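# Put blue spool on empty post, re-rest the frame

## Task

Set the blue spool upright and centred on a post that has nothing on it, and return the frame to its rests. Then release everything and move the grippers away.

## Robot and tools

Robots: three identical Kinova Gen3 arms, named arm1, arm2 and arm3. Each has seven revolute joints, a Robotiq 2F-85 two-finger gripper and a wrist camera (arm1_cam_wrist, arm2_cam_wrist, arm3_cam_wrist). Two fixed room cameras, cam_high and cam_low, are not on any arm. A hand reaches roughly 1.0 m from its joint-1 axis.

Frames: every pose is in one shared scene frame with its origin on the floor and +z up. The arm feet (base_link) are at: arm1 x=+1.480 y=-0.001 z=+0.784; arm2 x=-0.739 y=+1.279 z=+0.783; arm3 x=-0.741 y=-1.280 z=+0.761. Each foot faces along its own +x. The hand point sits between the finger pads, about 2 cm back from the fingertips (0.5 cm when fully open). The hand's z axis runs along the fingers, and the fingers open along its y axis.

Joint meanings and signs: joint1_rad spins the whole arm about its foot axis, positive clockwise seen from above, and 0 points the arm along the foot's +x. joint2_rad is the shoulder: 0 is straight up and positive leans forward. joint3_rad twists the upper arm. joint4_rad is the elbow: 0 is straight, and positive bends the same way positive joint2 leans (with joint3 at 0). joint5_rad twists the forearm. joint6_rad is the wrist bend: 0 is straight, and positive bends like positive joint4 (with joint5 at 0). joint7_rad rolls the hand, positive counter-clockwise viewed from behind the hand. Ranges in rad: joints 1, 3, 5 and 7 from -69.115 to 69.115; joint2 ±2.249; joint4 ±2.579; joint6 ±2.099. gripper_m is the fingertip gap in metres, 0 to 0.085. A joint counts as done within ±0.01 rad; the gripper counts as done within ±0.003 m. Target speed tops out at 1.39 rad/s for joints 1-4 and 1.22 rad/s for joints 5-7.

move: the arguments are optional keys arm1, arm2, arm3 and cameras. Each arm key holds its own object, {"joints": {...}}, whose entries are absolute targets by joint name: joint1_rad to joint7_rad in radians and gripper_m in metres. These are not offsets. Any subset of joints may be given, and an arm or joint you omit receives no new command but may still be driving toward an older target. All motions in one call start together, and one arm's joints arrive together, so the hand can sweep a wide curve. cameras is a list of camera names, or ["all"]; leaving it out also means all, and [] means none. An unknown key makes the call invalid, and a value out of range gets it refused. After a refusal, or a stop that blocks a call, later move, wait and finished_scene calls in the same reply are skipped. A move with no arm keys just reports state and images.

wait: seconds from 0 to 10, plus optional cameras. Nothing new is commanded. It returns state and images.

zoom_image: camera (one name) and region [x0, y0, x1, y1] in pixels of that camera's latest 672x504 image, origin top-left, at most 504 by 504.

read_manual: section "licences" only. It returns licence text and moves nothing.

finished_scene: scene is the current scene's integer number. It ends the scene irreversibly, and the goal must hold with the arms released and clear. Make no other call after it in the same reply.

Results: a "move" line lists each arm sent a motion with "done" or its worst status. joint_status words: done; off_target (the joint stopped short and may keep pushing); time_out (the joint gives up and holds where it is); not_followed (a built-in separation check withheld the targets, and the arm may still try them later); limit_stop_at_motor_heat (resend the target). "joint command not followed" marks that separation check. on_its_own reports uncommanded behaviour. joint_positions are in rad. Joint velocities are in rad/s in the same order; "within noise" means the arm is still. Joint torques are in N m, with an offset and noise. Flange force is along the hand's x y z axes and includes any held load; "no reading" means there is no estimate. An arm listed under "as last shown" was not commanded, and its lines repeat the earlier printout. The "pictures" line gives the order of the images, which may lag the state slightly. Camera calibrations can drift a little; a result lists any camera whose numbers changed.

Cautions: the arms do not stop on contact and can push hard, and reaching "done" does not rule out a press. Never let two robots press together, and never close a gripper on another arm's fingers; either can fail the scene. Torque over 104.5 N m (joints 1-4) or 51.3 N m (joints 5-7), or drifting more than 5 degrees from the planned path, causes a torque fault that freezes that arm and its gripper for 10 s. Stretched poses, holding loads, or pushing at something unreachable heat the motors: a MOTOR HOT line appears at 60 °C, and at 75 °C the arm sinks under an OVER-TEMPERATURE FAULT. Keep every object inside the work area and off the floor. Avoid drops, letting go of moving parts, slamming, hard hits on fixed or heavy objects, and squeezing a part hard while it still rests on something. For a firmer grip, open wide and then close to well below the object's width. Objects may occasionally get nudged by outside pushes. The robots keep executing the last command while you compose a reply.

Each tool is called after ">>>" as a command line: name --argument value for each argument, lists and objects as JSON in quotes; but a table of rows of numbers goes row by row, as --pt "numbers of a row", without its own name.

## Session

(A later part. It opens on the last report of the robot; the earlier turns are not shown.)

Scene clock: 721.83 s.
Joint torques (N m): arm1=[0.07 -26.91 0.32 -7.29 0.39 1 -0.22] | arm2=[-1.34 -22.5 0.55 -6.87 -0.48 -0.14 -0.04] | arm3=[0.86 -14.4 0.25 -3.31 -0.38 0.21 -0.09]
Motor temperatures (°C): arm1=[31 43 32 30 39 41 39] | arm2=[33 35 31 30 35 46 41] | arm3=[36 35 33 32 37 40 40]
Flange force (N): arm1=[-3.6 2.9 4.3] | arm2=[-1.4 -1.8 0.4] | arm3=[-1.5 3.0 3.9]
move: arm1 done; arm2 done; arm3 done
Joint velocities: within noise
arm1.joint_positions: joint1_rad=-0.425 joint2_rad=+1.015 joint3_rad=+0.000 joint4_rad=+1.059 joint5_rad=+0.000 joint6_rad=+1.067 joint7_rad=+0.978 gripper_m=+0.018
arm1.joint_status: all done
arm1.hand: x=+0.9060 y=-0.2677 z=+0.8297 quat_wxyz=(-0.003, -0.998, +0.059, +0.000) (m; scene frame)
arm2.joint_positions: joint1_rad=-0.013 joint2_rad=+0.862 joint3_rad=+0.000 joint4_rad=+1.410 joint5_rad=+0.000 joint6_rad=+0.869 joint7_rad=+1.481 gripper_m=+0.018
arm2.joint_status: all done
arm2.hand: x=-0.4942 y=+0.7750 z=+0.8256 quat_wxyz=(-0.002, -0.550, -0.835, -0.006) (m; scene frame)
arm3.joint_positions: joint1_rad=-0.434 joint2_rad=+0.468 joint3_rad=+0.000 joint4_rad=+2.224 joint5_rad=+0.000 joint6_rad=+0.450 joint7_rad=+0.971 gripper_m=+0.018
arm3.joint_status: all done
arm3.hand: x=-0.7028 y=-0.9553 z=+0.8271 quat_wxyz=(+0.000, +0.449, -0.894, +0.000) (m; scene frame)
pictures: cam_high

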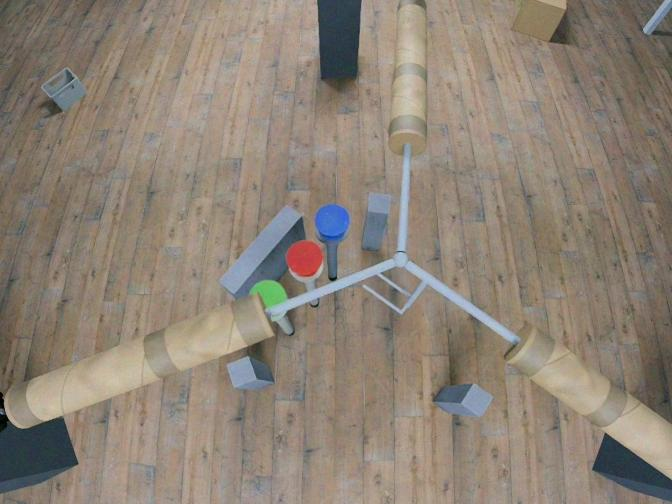

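>>> move --arm1 '{"joints":{"joint1_rad":-0.3729,"joint2_rad":1.0652,"joint4_rad":0.9449,"joint6_rad":1.1315,"joint7_rad":1.0307}}' --arm2 '{"joints":{"joint1_rad":0.0192,"joint2_rad":0.8041,"joint4_rad":1.5469,"joint6_rad":0.7906,"joint7_rad":1.5131}}' --arm3 '{"joints":{"joint1_rad":-0.5264,"joint2_rad":0.4940,"joint4_rad":2.1617,"joint6_rad":0.4860,"joint7_rad":0.8785}}' --cameras '[]'

>>> move --arm1 '{"joints":{"joint1_rad":-0.3237,"joint2_rad":1.1275,"joint4_rad":0.8058,"joint6_rad":1.2083,"joint7_rad":1.0799}}' --arm2 '{"joints":{"joint1_rad":0.0555,"joint2_rad":0.7536,"joint4_rad":1.6728,"joint6_rad":0.7152,"joint7_rad":1.5494}}' --arm3 '{"joints":{"joint1_rad":-0.6072,"joint2_rad":0.5280,"joint4_rad":2.0901,"joint6_rad":0.5235,"joint7_rad":0.7977}}' --cameras '["cam_high","cam_low"]'

Scene clock: 729.27 s.
Joint torques (N m): arm1=[0.58 -27.57 0.85 -7.45 0.66 1.12 -0.18] | arm2=[-1.9 -21.09 -0.1 -6.21 -0.71 -0.03 -0.01] | arm3=[0.5 -14.89 -0.23 -2.8 -0.61 0.75 -0.07]
Motor temperatures (°C): arm1=[31 43 32 30 39 41 39] | arm2=[33 35 31 30 35 46 41] | arm3=[36 35 33 32 37 40 40]
Flange force (N): arm1=[-3.8 3.6 4.1] | arm2=[-1.5 -3.0 0.3] | arm3=[-2.9 3.0 4.1]
move: arm1 done; arm2 done; arm3 done
Joint velocities: within noise
arm1.joint_positions: joint1_rad=-0.373 joint2_rad=+1.065 joint3_rad=+0.000 joint4_rad=+0.945 joint5_rad=+0.000 joint6_rad=+1.132 joint7_rad=+1.031 gripper_m=+0.018
arm1.joint_status: all done
arm1.hand: x=+0.8747 y=-0.2453 z=+0.8294 quat_wxyz=(-0.003, -0.998, +0.059, +0.000) (m; scene frame)
arm2.joint_positions: joint1_rad=+0.019 joint2_rad=+0.804 joint3_rad=+0.000 joint4_rad=+1.547 joint5_rad=+0.000 joint6_rad=+0.791 joint7_rad=+1.513 gripper_m=+0.018
arm2.joint_status: all done
arm2.hand: x=-0.5254 y=+0.7971 z=+0.8255 quat_wxyz=(-0.002, -0.550, -0.835, -0.006) (m; scene frame)
arm3.joint_positions: joint1_rad=-0.526 joint2_rad=+0.494 joint3_rad=+0.000 joint4_rad=+2.162 joint5_rad=+0.000 joint6_rad=+0.486 joint7_rad=+0.879 gripper_m=+0.018
arm3.joint_status: all done
arm3.hand: x=-0.7339 y=-0.9332 z=+0.8271 quat_wxyz=(+0.000, +0.449, -0.894, +0.000) (m; scene frame)
pictures: none
No camera images: "cameras" was empty.

Scene clock: 730.37 s.
Joint torques (N m): arm1=[0.77 -28.41 0.91 -7.59 0.8 1.32 -0.19] | arm2=[-2.04 -19.63 -0.24 -5.59 -0.79 -0.02 0.02] | arm3=[0.24 -15.81 -0.52 -2.91 -0.76 0.89 -0.13]
Motor temperatures (°C): arm1=[31 43 32 30 39 41 39] | arm2=[33 36 31 30 35 46 41] | arm3=[36 35 33 32 37 40 40]
Flange force (N): arm1=[-4.6 4.0 4.2] | arm2=[-1.4 -3.6 -0.1] | arm3=[-3.6 2.9 4.2]
move: arm1 done; arm2 done; arm3 done
Joint velocities: within noise
arm1.joint_positions: joint1_rad=-0.324 joint2_rad=+1.128 joint3_rad=+0.000 joint4_rad=+0.806 joint5_rad=+0.000 joint6_rad=+1.208 joint7_rad=+1.080 gripper_m=+0.018
arm1.joint_status: all done
arm1.hand: x=+0.8436 y=-0.2232 z=+0.8282 quat_wxyz=(-0.003, -0.998, +0.059, +0.000) (m; scene frame)
arm2.joint_positions: joint1_rad=+0.056 joint2_rad=+0.754 joint3_rad=+0.000 joint4_rad=+1.673 joint5_rad=+0.000 joint6_rad=+0.715 joint7_rad=+1.549 gripper_m=+0.018
arm2.joint_status: all done
arm2.hand: x=-0.5565 y=+0.8191 z=+0.8241 quat_wxyz=(-0.001, -0.550, -0.835, -0.006) (m; scene frame)
arm3.joint_positions: joint1_rad=-0.607 joint2_rad=+0.528 joint3_rad=+0.000 joint4_rad=+2.090 joint5_rad=+0.000 joint6_rad=+0.523 joint7_rad=+0.798 gripper_m=+0.018
arm3.joint_status: all done
arm3.hand: x=-0.7650 y=-0.9112 z=+0.8258 quat_wxyz=(+0.000, +0.449, -0.894, +0.000) (m; scene frame)
pictures: cam_high, cam_low

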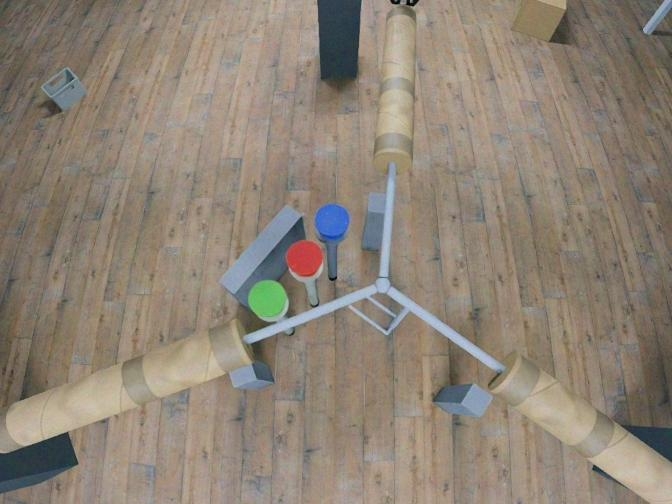

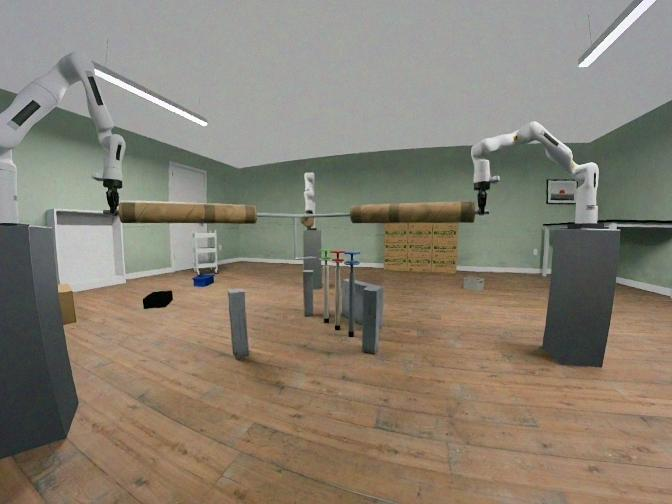

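Descend.

>>> move --arm1 '{"joints":{"joint1_rad":-0.3235,"joint2_rad":1.1591,"joint4_rad":0.8216,"joint6_rad":1.1609,"joint7_rad":1.0801}}' --arm2 '{"joints":{"joint1_rad":0.0561,"joint2_rad":0.8016,"joint4_rad":1.6829,"joint6_rad":0.6571,"joint7_rad":1.55}}' --arm3 '{"joints":{"joint1_rad":-0.6072,"joint2_rad":0.5907,"joint4_rad":2.1075,"joint6_rad":0.4434,"joint7_rad":0.7977}}' --cameras '[]'

>>> move --arm1 '{"joints":{"joint1_rad":-0.3232,"joint2_rad":1.2291,"joint4_rad":0.8324,"joint6_rad":1.0801,"joint7_rad":1.0804}}' --arm2 '{"joints":{"joint1_rad":0.0573,"joint2_rad":0.9013,"joint4_rad":1.6891,"joint6_rad":0.5512,"joint7_rad":1.5512}}' --arm3 '{"joints":{"joint1_rad":-0.6072,"joint2_rad":0.7226,"joint4_rad":2.1253,"joint6_rad":0.2937,"joint7_rad":0.7977}}' --cameras '[]'

>>> move --arm1 '{"joints":{"joint1_rad":-0.3229,"joint2_rad":1.3096,"joint4_rad":0.8155,"joint6_rad":1.0165,"joint7_rad":1.0807}}' --arm2 '{"joints":{"joint1_rad":0.0584,"joint2_rad":1.0053,"joint4_rad":1.6763,"joint6_rad":0.46,"joint7_rad":1.5523}}' --arm3 '{"joints":{"joint1_rad":-0.6072,"joint2_rad":0.8564,"joint4_rad":2.1213,"joint6_rad":0.1639,"joint7_rad":0.7977}}' --cameras '[]'

>>> move --arm1 '{"joints":{"joint1_rad":-0.3226,"joint2_rad":1.4009,"joint4_rad":0.7709,"joint6_rad":0.9698,"joint7_rad":1.081}}' --arm2 '{"joints":{"joint1_rad":0.0597,"joint2_rad":1.1138,"joint4_rad":1.6445,"joint6_rad":0.3833,"joint7_rad":1.5536}}' --arm3 '{"joints":{"joint1_rad":-0.6072,"joint2_rad":0.992,"joint4_rad":2.0956,"joint6_rad":0.054,"joint7_rad":0.7977}}' --cameras '["cam_high","cam_low"]'

Scene clock: 739.47 s.
Joint torques (N m): arm1=[0.8 -28.77 0.98 -7.85 0.76 0.92 -0.17] | arm2=[-1.84 -20.11 0.08 -5.63 -0.62 -0.3 -0.01] | arm3=[0.62 -16.51 -0.09 -2.75 -0.57 0.47 -0.12]
Motor temperatures (°C): arm1=[31 43 32 30 39 41 39] | arm2=[33 35 31 30 35 46 41] | arm3=[36 35 33 32 37 40 40]
Flange force (N): arm1=[-3.9 3.7 4.3] | arm2=[-0.7 -3.3 -0.2] | arm3=[-2.3 3.2 4.3]
move: arm1 done; arm2 done; arm3 done
Joint velocities: within noise
arm1.joint_positions: joint1_rad=-0.323 joint2_rad=+1.159 joint3_rad=+0.000 joint4_rad=+0.822 joint5_rad=+0.000 joint6_rad=+1.161 joint7_rad=+1.080 gripper_m=+0.018
arm1.joint_status: all done
arm1.hand: x=+0.8436 y=-0.2232 z=+0.8024 quat_wxyz=(-0.003, -0.998, +0.059, +0.000) (m; scene frame)
arm2.joint_positions: joint1_rad=+0.056 joint2_rad=+0.802 joint3_rad=+0.000 joint4_rad=+1.683 joint5_rad=+0.000 joint6_rad=+0.657 joint7_rad=+1.550 gripper_m=+0.018
arm2.joint_status: all done
arm2.hand: x=-0.5564 y=+0.8191 z=+0.7983 quat_wxyz=(-0.001, -0.550, -0.835, -0.006) (m; scene frame)
arm3.joint_positions: joint1_rad=-0.607 joint2_rad=+0.591 joint3_rad=+0.000 joint4_rad=+2.107 joint5_rad=+0.000 joint6_rad=+0.443 joint7_rad=+0.798 gripper_m=+0.018
arm3.joint_status: all done
arm3.hand: x=-0.7649 y=-0.9111 z=+0.8000 quat_wxyz=(+0.000, +0.449, -0.894, +0.000) (m; scene frame)
pictures: none
No camera images: "cameras" was empty.

Scene clock: 740.53 s.
Joint torques (N m): arm1=[0.31 -28.61 0.63 -7.07 0.57 1.2 -0.16] | arm2=[-1.54 -20.57 0.35 -4.48 -0.46 -0.16 -0.04] | arm3=[0.4 -17.27 -0.27 -1.28 -0.58 0.39 -0.04]
Motor temperatures (°C): arm1=[31 43 32 30 39 41 39] | arm2=[33 35 31 30 35 46 41] | arm3=[36 35 33 32 37 40 40]
Flange force (N): arm1=[-4.8 3.4 4.6] | arm2=[-1.6 -2.8 -0.1] | arm3=[-2.9 2.9 4.4]
move: arm1 done; arm2 done; arm3 done
Joint velocities: within noise
arm1.joint_positions: joint1_rad=-0.323 joint2_rad=+1.229 joint3_rad=+0.000 joint4_rad=+0.832 joint5_rad=+0.000 joint6_rad=+1.080 joint7_rad=+1.080 gripper_m=+0.018
arm1.joint_status: all done
arm1.hand: x=+0.8436 y=-0.2232 z=+0.7521 quat_wxyz=(-0.003, -0.998, +0.059, +0.000) (m; scene frame)
arm2.joint_positions: joint1_rad=+0.057 joint2_rad=+0.901 joint3_rad=+0.000 joint4_rad=+1.689 joint5_rad=+0.000 joint6_rad=+0.551 joint7_rad=+1.551 gripper_m=+0.018
arm2.joint_status: all done
arm2.hand: x=-0.5564 y=+0.8191 z=+0.7479 quat_wxyz=(-0.001, -0.550, -0.835, -0.006) (m; scene frame)
arm3.joint_positions: joint1_rad=-0.607 joint2_rad=+0.723 joint3_rad=+0.000 joint4_rad=+2.125 joint5_rad=+0.000 joint6_rad=+0.294 joint7_rad=+0.798 gripper_m=+0.018
arm3.joint_status: all done
arm3.hand: x=-0.7649 y=-0.9111 z=+0.7493 quat_wxyz=(+0.000, +0.449, -0.894, +0.000) (m; scene frame)
pictures: none
No camera images: "cameras" was empty.

Scene clock: 741.60 s.
Joint torques (N m): arm1=[0.1 -29.18 0.53 -7.33 0.47 0.8 -0.16] | arm2=[-1.87 -20.68 0.01 -2.89 -0.59 0.23 -0.01] | arm3=[0.88 -17.72 0.21 0.53 -0.39 0.71 -0.1]
Motor temperatures (°C): arm1=[31 43 32 30 39 41 39] | arm2=[33 35 31 30 35 46 41] | arm3=[36 35 33 32 37 40 40]
Flange force (N): arm1=[-3.8 2.6 4.9] | arm2=[-3.5 -3.6 0.3] | arm3=[-2.5 4.0 5.1]
move: arm1 done; arm2 done; arm3 done
Joint velocities: within noise
arm1.joint_positions: joint1_rad=-0.323 joint2_rad=+1.310 joint3_rad=+0.000 joint4_rad=+0.815 joint5_rad=+0.000 joint6_rad=+1.016 joint7_rad=+1.081 gripper_m=+0.018
arm1.joint_status: all done
arm1.hand: x=+0.8434 y=-0.2233 z=+0.7025 quat_wxyz=(-0.003, -0.998, +0.059, +0.000) (m; scene frame)
arm2.joint_positions: joint1_rad=+0.058 joint2_rad=+1.005 joint3_rad=+0.000 joint4_rad=+1.676 joint5_rad=+0.000 joint6_rad=+0.460 joint7_rad=+1.552 gripper_m=+0.018
arm2.joint_status: all done
arm2.hand: x=-0.5564 y=+0.8190 z=+0.6983 quat_wxyz=(-0.001, -0.550, -0.835, -0.006) (m; scene frame)
arm3.joint_positions: joint1_rad=-0.607 joint2_rad=+0.856 joint3_rad=+0.000 joint4_rad=+2.121 joint5_rad=+0.000 joint6_rad=+0.164 joint7_rad=+0.798 gripper_m=+0.018
arm3.joint_status: all done
arm3.hand: x=-0.7649 y=-0.9112 z=+0.7001 quat_wxyz=(+0.000, +0.449, -0.894, +0.000) (m; scene frame)
pictures: none
No camera images: "cameras" was empty.

Scene clock: 742.67 s.
Joint torques (N m): arm1=[0.08 -29.89 0.56 -7.79 0.49 0.31 -0.14] | arm2=[-1.78 -21.27 -0.05 -2.27 -0.53 0.12 0] | arm3=[1.38 -18.43 0.95 1.53 -0.29 0.52 -0.14]
Motor temperatures (°C): arm1=[31 43 32 30 39 41 39] | arm2=[33 35 31 30 35 46 41] | arm3=[36 35 33 32 37 40 40]
Flange force (N): arm1=[-2.5 2.0 5.1] | arm2=[-3.9 -3.3 0.7] | arm3=[-1.8 4.9 5.4]
move: arm1 done; arm2 done; arm3 done
Joint velocities: within noise
arm1.joint_positions: joint1_rad=-0.323 joint2_rad=+1.401 joint3_rad=+0.000 joint4_rad=+0.771 joint5_rad=+0.000 joint6_rad=+0.970 joint7_rad=+1.081 gripper_m=+0.018
arm1.joint_status: all done
arm1.hand: x=+0.8431 y=-0.2234 z=+0.6527 quat_wxyz=(-0.003, -0.998, +0.059, +0.000) (m; scene frame)
arm2.joint_positions: joint1_rad=+0.060 joint2_rad=+1.114 joint3_rad=+0.000 joint4_rad=+1.644 joint5_rad=+0.000 joint6_rad=+0.383 joint7_rad=+1.554 gripper_m=+0.018
arm2.joint_status: all done
arm2.hand: x=-0.5564 y=+0.8189 z=+0.6486 quat_wxyz=(-0.001, -0.550, -0.835, -0.006) (m; scene frame)
arm3.joint_positions: joint1_rad=-0.607 joint2_rad=+0.992 joint3_rad=+0.000 joint4_rad=+2.096 joint5_rad=+0.000 joint6_rad=+0.054 joint7_rad=+0.798 gripper_m=+0.018
arm3.joint_status: all done
arm3.hand: x=-0.7648 y=-0.9112 z=+0.6508 quat_wxyz=(+0.000, +0.449, -0.894, +0.000) (m; scene frame)
pictures: cam_high, cam_low

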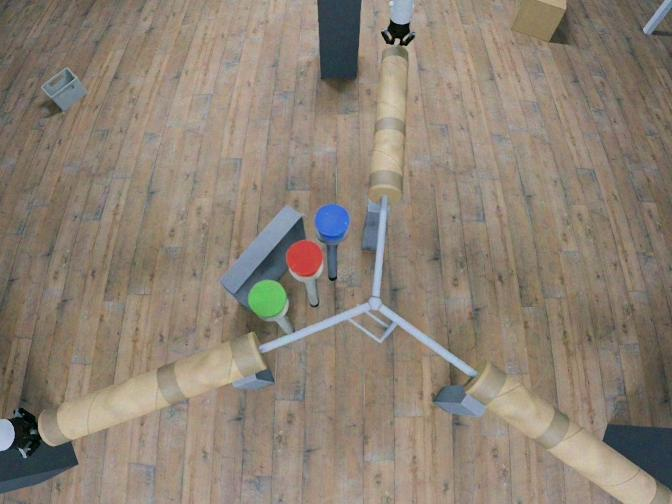

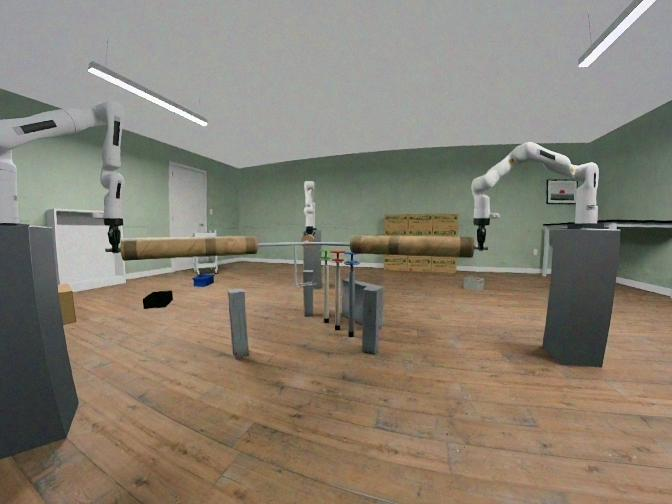

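>>> move --arm1 '{"joints":{"joint1_rad":-0.3224,"joint2_rad":1.5028,"joint4_rad":0.6987,"joint6_rad":0.9401,"joint7_rad":1.0812}}' --arm2 '{"joints":{"joint1_rad":0.061,"joint2_rad":1.2266,"joint4_rad":1.5937,"joint6_rad":0.3213,"joint7_rad":1.5549}}' --arm3 '{"joints":{"joint1_rad":-0.6072,"joint2_rad":1.1296,"joint4_rad":2.048,"joint6_rad":-0.036,"joint7_rad":0.7977}}' --cameras '[]'

>>> move --arm1 '{"joints":{"joint1_rad":-0.322,"joint2_rad":1.5948,"joint4_rad":0.652,"joint6_rad":0.8698,"joint7_rad":1.0816}}' --arm2 '{"joints":{"joint1_rad":0.0621,"joint2_rad":1.3404,"joint4_rad":1.5243,"joint6_rad":0.2769,"joint7_rad":1.556}}' --arm3 '{"joints":{"joint1_rad":-0.6072,"joint2_rad":1.2609,"joint4_rad":1.9813,"joint6_rad":-0.1006,"joint7_rad":0.7977}}' --cameras '[]'

>>> move --arm1 '{"joints":{"joint1_rad":-0.3217,"joint2_rad":1.7021,"joint4_rad":0.5671,"joint6_rad":0.8224,"joint7_rad":1.0819}}' --arm2 '{"joints":{"joint1_rad":0.0633,"joint2_rad":1.4559,"joint4_rad":1.4355,"joint6_rad":0.2502,"joint7_rad":1.5572}}' --arm3 '{"joints":{"joint1_rad":-0.6072,"joint2_rad":1.3874,"joint4_rad":1.8964,"joint6_rad":-0.1422,"joint7_rad":0.7977}}' --cameras '["cam_high","cam_low"]'

Scene clock: 754.33 s.
Joint torques (N m): arm1=[-0.4 -29.67 0.15 -7.21 0.31 0.56 -0.13] | arm2=[-1.58 -21.22 0.28 -1.25 -0.45 0.35 0.01] | arm3=[1.24 -18.95 0.72 2.44 -0.36 0.54 -0.08]
Motor temperatures (°C): arm1=[31 44 32 30 39 41 39] | arm2=[33 35 31 30 35 46 41] | arm3=[36 35 33 32 37 40 40]
Flange force (N): arm1=[-4.1 2.0 5.6] | arm2=[-4.7 -3.0 1.0] | arm3=[-1.9 4.5 6.0]
move: arm1 done; arm2 done; arm3 done
Joint velocities: within noise
arm1.joint_positions: joint1_rad=-0.322 joint2_rad=+1.503 joint3_rad=+0.000 joint4_rad=+0.699 joint5_rad=+0.000 joint6_rad=+0.940 joint7_rad=+1.081 gripper_m=+0.018
arm1.joint_status: all done
arm1.hand: x=+0.8433 y=-0.2235 z=+0.6025 quat_wxyz=(-0.003, -0.998, +0.059, +0.000) (m; scene frame)
arm2.joint_positions: joint1_rad=+0.061 joint2_rad=+1.227 joint3_rad=+0.000 joint4_rad=+1.594 joint5_rad=+0.000 joint6_rad=+0.321 joint7_rad=+1.555 gripper_m=+0.018
arm2.joint_status: all done
arm2.hand: x=-0.5565 y=+0.8189 z=+0.5982 quat_wxyz=(-0.001, -0.550, -0.835, -0.006) (m; scene frame)
arm3.joint_positions: joint1_rad=-0.607 joint2_rad=+1.130 joint3_rad=+0.000 joint4_rad=+2.048 joint5_rad=+0.000 joint6_rad=-0.036 joint7_rad=+0.798 gripper_m=+0.018
arm3.joint_status: all done
arm3.hand: x=-0.7648 y=-0.9113 z=+0.6001 quat_wxyz=(+0.000, +0.449, -0.894, +0.000) (m; scene frame)
pictures: none
No camera images: "cameras" was empty.

Scene clock: 755.40 s.
Joint torques (N m): arm1=[-0.56 -30.1 -0.15 -7.49 0.08 -0.05 -0.16] | arm2=[-1.56 -21.17 0.36 -0.6 -0.47 0.5 -0.03] | arm3=[1.38 -18.92 0.88 3.23 -0.41 0.55 -0.14]
Motor temperatures (°C): arm1=[31 44 32 30 39 41 39] | arm2=[33 35 31 30 35 46 41] | arm3=[36 35 33 32 37 40 40]
Flange force (N): arm1=[-4.8 2.0 6.4] | arm2=[-5.1 -3.0 1.2] | arm3=[-2.1 4.8 5.7]
move: arm1 done; arm2 done; arm3 done
Joint velocities: within noise
arm1.joint_positions: joint1_rad=-0.322 joint2_rad=+1.595 joint3_rad=+0.000 joint4_rad=+0.652 joint5_rad=+0.000 joint6_rad=+0.870 joint7_rad=+1.082 gripper_m=+0.018
arm1.joint_status: all done
arm1.hand: x=+0.8432 y=-0.2235 z=+0.5526 quat_wxyz=(-0.008, -0.998, +0.059, +0.012) (m; scene frame)
arm2.joint_positions: joint1_rad=+0.062 joint2_rad=+1.340 joint3_rad=+0.000 joint4_rad=+1.524 joint5_rad=+0.000 joint6_rad=+0.277 joint7_rad=+1.556 gripper_m=+0.018
arm2.joint_status: all done
arm2.hand: x=-0.5564 y=+0.8189 z=+0.5482 quat_wxyz=(-0.001, -0.550, -0.835, -0.006) (m; scene frame)
arm3.joint_positions: joint1_rad=-0.607 joint2_rad=+1.261 joint3_rad=+0.000 joint4_rad=+1.981 joint5_rad=+0.000 joint6_rad=-0.101 joint7_rad=+0.798 gripper_m=+0.018
arm3.joint_status: all done
arm3.hand: x=-0.7648 y=-0.9113 z=+0.5501 quat_wxyz=(+0.000, +0.449, -0.894, +0.000) (m; scene frame)
pictures: none
No camera images: "cameras" was empty.

Scene clock: 756.43 s.
Joint torques (N m): arm1=[-1.18 -30.01 -0.79 -7.53 -0.26 -0.32 -0.11] | arm2=[-1.22 -21.1 0.87 0.03 -0.4 0.68 0] | arm3=[1.1 -19.1 0.56 3.44 -0.35 0.51 -0.13]
Motor temperatures (°C): arm1=[31 44 32 30 39 41 39] | arm2=[33 35 31 30 35 46 41] | arm3=[36 35 33 32 37 40 40]
Flange force (N): arm1=[-6.1 1.7 7.5] | arm2=[-5.9 -2.3 2.0] | arm3=[-2.1 3.8 5.8]
move: arm1 done; arm2 done; arm3 done
Joint velocities: within noise
arm1.joint_positions: joint1_rad=-0.322 joint2_rad=+1.702 joint3_rad=+0.000 joint4_rad=+0.567 joint5_rad=+0.000 joint6_rad=+0.822 joint7_rad=+1.082 gripper_m=+0.018
arm1.joint_status: all done
arm1.hand: x=+0.8432 y=-0.2235 z=+0.5025 quat_wxyz=(-0.013, -0.998, +0.059, +0.023) (m; scene frame)
arm2.joint_positions: joint1_rad=+0.063 joint2_rad=+1.456 joint3_rad=+0.000 joint4_rad=+1.435 joint5_rad=+0.000 joint6_rad=+0.250 joint7_rad=+1.557 gripper_m=+0.018
arm2.joint_status: all done
arm2.hand: x=-0.5564 y=+0.8189 z=+0.4982 quat_wxyz=(-0.001, -0.550, -0.835, -0.006) (m; scene frame)
arm3.joint_positions: joint1_rad=-0.607 joint2_rad=+1.387 joint3_rad=+0.000 joint4_rad=+1.896 joint5_rad=+0.000 joint6_rad=-0.142 joint7_rad=+0.798 gripper_m=+0.018
arm3.joint_status: all done
arm3.hand: x=-0.7647 y=-0.9113 z=+0.5001 quat_wxyz=(+0.000, +0.449, -0.894, +0.000) (m; scene frame)
pictures: cam_high, cam_low

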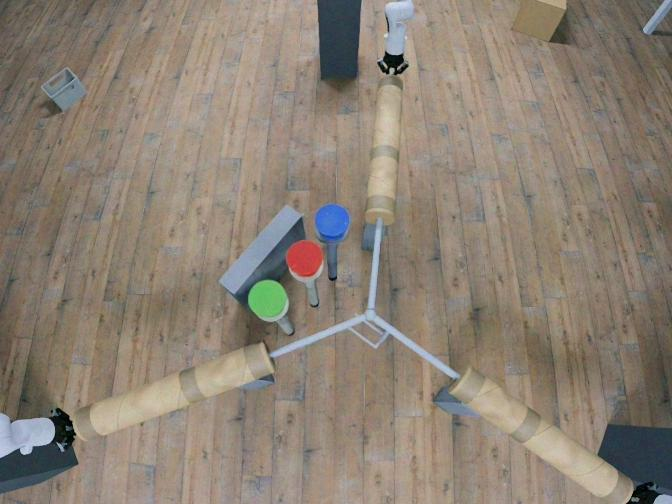

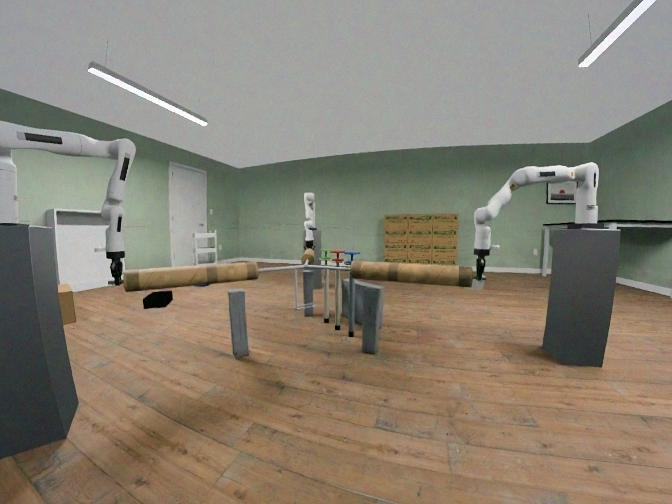

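>>> move --arm1 '{"joints":{"joint1_rad":-0.3216,"joint2_rad":1.7715,"joint4_rad":0.4875,"joint6_rad":0.8226,"joint7_rad":1.0820}}' --arm2 '{"joints":{"joint1_rad":0.0641,"joint2_rad":1.5170,"joint4_rad":1.3812,"joint6_rad":0.2434,"joint7_rad":1.558}}' --arm3 '{"joints":{"joint1_rad":-0.6072,"joint2_rad":1.4525,"joint4_rad":1.8446,"joint6_rad":-0.1555,"joint7_rad":0.7977}}' --cameras '[]'

>>> move --arm1 '{"joints":{"joint1_rad":-0.3215,"joint2_rad":1.8101,"joint4_rad":0.4393,"joint6_rad":0.8272,"joint7_rad":1.0821}}' --arm2 '{"joints":{"joint1_rad":0.0645,"joint2_rad":1.5484,"joint4_rad":1.3511,"joint6_rad":0.2421,"joint7_rad":1.5584}}' --arm3 '{"joints":{"joint1_rad":-0.6072,"joint2_rad":1.4844,"joint4_rad":1.8168,"joint6_rad":-0.1596,"joint7_rad":0.7977}}' --cameras '["cam_high","cam_low"]'

>>> zoom_image --camera "cam_high" --region '[220, 200, 500, 420]'

>>> zoom_image --camera "cam_low" --region '[220, 240, 390, 370]'

Scene clock: 774.73 s.
Joint torques (N m): arm1=[-1.44 -31.4 -0.85 -8.99 -0.37 -1.29 -0.09] | arm2=[-1.22 -20.71 0.7 0.5 -0.42 0.88 -0.02] | arm3=[2.06 -19.16 2.05 3.54 -0.51 0.44 -0.18]
Motor temperatures (°C): arm1=[31 44 32 30 39 41 39] | arm2=[33 35 31 30 35 46 41] | arm3=[36 34 33 32 37 40 40]
Flange force (N): arm1=no reading | arm2=[-6.7 -2.4 2.2] | arm3=[-0.4 5.7 5.9]
move: arm1 done; arm2 done; arm3 done
Joint velocities: within noise
arm1.joint_positions: joint1_rad=-0.322 joint2_rad=+1.772 joint3_rad=+0.000 joint4_rad=+0.487 joint5_rad=+0.000 joint6_rad=+0.823 joint7_rad=+1.082 gripper_m=+0.018
arm1.joint_status: all done
arm1.hand: x=+0.8429 y=-0.2237 z=+0.4763 quat_wxyz=(-0.015, -0.998, +0.059, +0.028) (m; scene frame)
arm2.joint_positions: joint1_rad=+0.064 joint2_rad=+1.517 joint3_rad=+0.000 joint4_rad=+1.381 joint5_rad=+0.000 joint6_rad=+0.243 joint7_rad=+1.558 gripper_m=+0.018
arm2.joint_status: all done
arm2.hand: x=-0.5565 y=+0.8189 z=+0.4721 quat_wxyz=(-0.001, -0.550, -0.835, -0.006) (m; scene frame)
arm3.joint_positions: joint1_rad=-0.607 joint2_rad=+1.452 joint3_rad=+0.000 joint4_rad=+1.845 joint5_rad=+0.000 joint6_rad=-0.155 joint7_rad=+0.798 gripper_m=+0.018
arm3.joint_status: all done
arm3.hand: x=-0.7647 y=-0.9114 z=+0.4736 quat_wxyz=(+0.000, +0.449, -0.894, +0.000) (m; scene frame)
pictures: none
No camera images: "cameras" was empty.

Scene clock: 775.50 s.
Joint torques (N m): arm1=[-1.6 -31.16 -1 -8.94 -0.42 -1.3 -0.09] | arm2=[-1.13 -20.81 0.88 0.38 -0.36 0.82 -0.03] | arm3=[1.97 -19.35 1.95 3.31 -0.47 0.25 -0.07]
Motor temperatures (°C): arm1=[31 44 32 30 39 41 39] | arm2=[33 35 31 30 35 46 41] | arm3=[36 34 33 32 37 40 40]
Flange force (N): arm1=no reading | arm2=[-6.4 -2.2 2.3] | arm3=[-0.3 5.4 5.8]
move: arm1 done; arm2 done; arm3 done
Joint velocities: within noise
arm1.joint_positions: joint1_rad=-0.321 joint2_rad=+1.810 joint3_rad=+0.000 joint4_rad=+0.439 joint5_rad=+0.000 joint6_rad=+0.827 joint7_rad=+1.082 gripper_m=+0.018
arm1.joint_status: all done
arm1.hand: x=+0.8429 y=-0.2237 z=+0.4629 quat_wxyz=(-0.016, -0.998, +0.059, +0.030) (m; scene frame)
arm2.joint_positions: joint1_rad=+0.064 joint2_rad=+1.548 joint3_rad=+0.000 joint4_rad=+1.351 joint5_rad=+0.000 joint6_rad=+0.242 joint7_rad=+1.558 gripper_m=+0.018
arm2.joint_status: all done
arm2.hand: x=-0.5566 y=+0.8189 z=+0.4587 quat_wxyz=(-0.001, -0.550, -0.835, -0.006) (m; scene frame)
arm3.joint_positions: joint1_rad=-0.607 joint2_rad=+1.484 joint3_rad=+0.000 joint4_rad=+1.817 joint5_rad=+0.000 joint6_rad=-0.160 joint7_rad=+0.798 gripper_m=+0.018
arm3.joint_status: all done
arm3.hand: x=-0.7647 y=-0.9113 z=+0.4605 quat_wxyz=(+0.000, +0.449, -0.894, +0.000) (m; scene frame)
pictures: cam_high, cam_low

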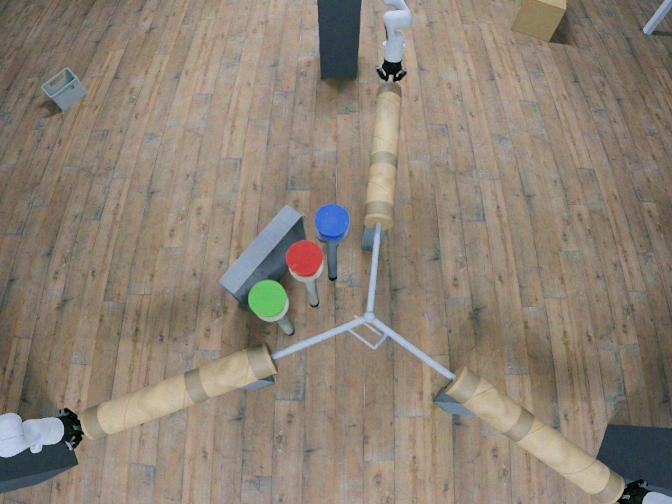

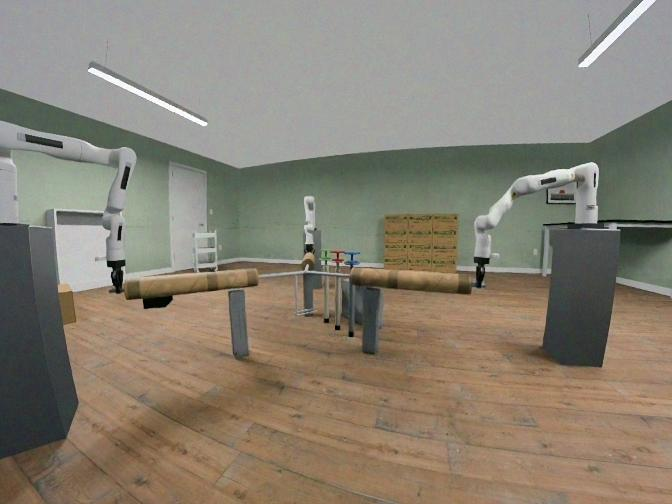

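Scaled by 1.800 from the camera's 672x504 image, which has a finer 960x720 frame.

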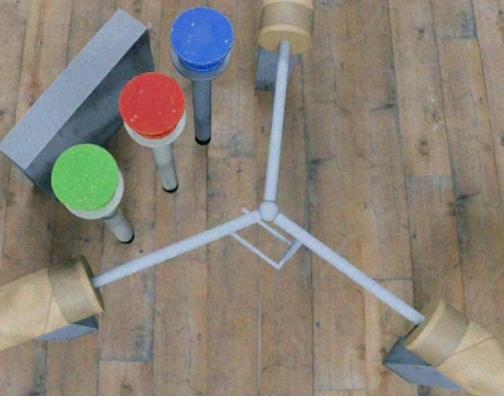

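Scaled by 2.965 from the camera's 672x504 image, which has a finer 960x720 frame.

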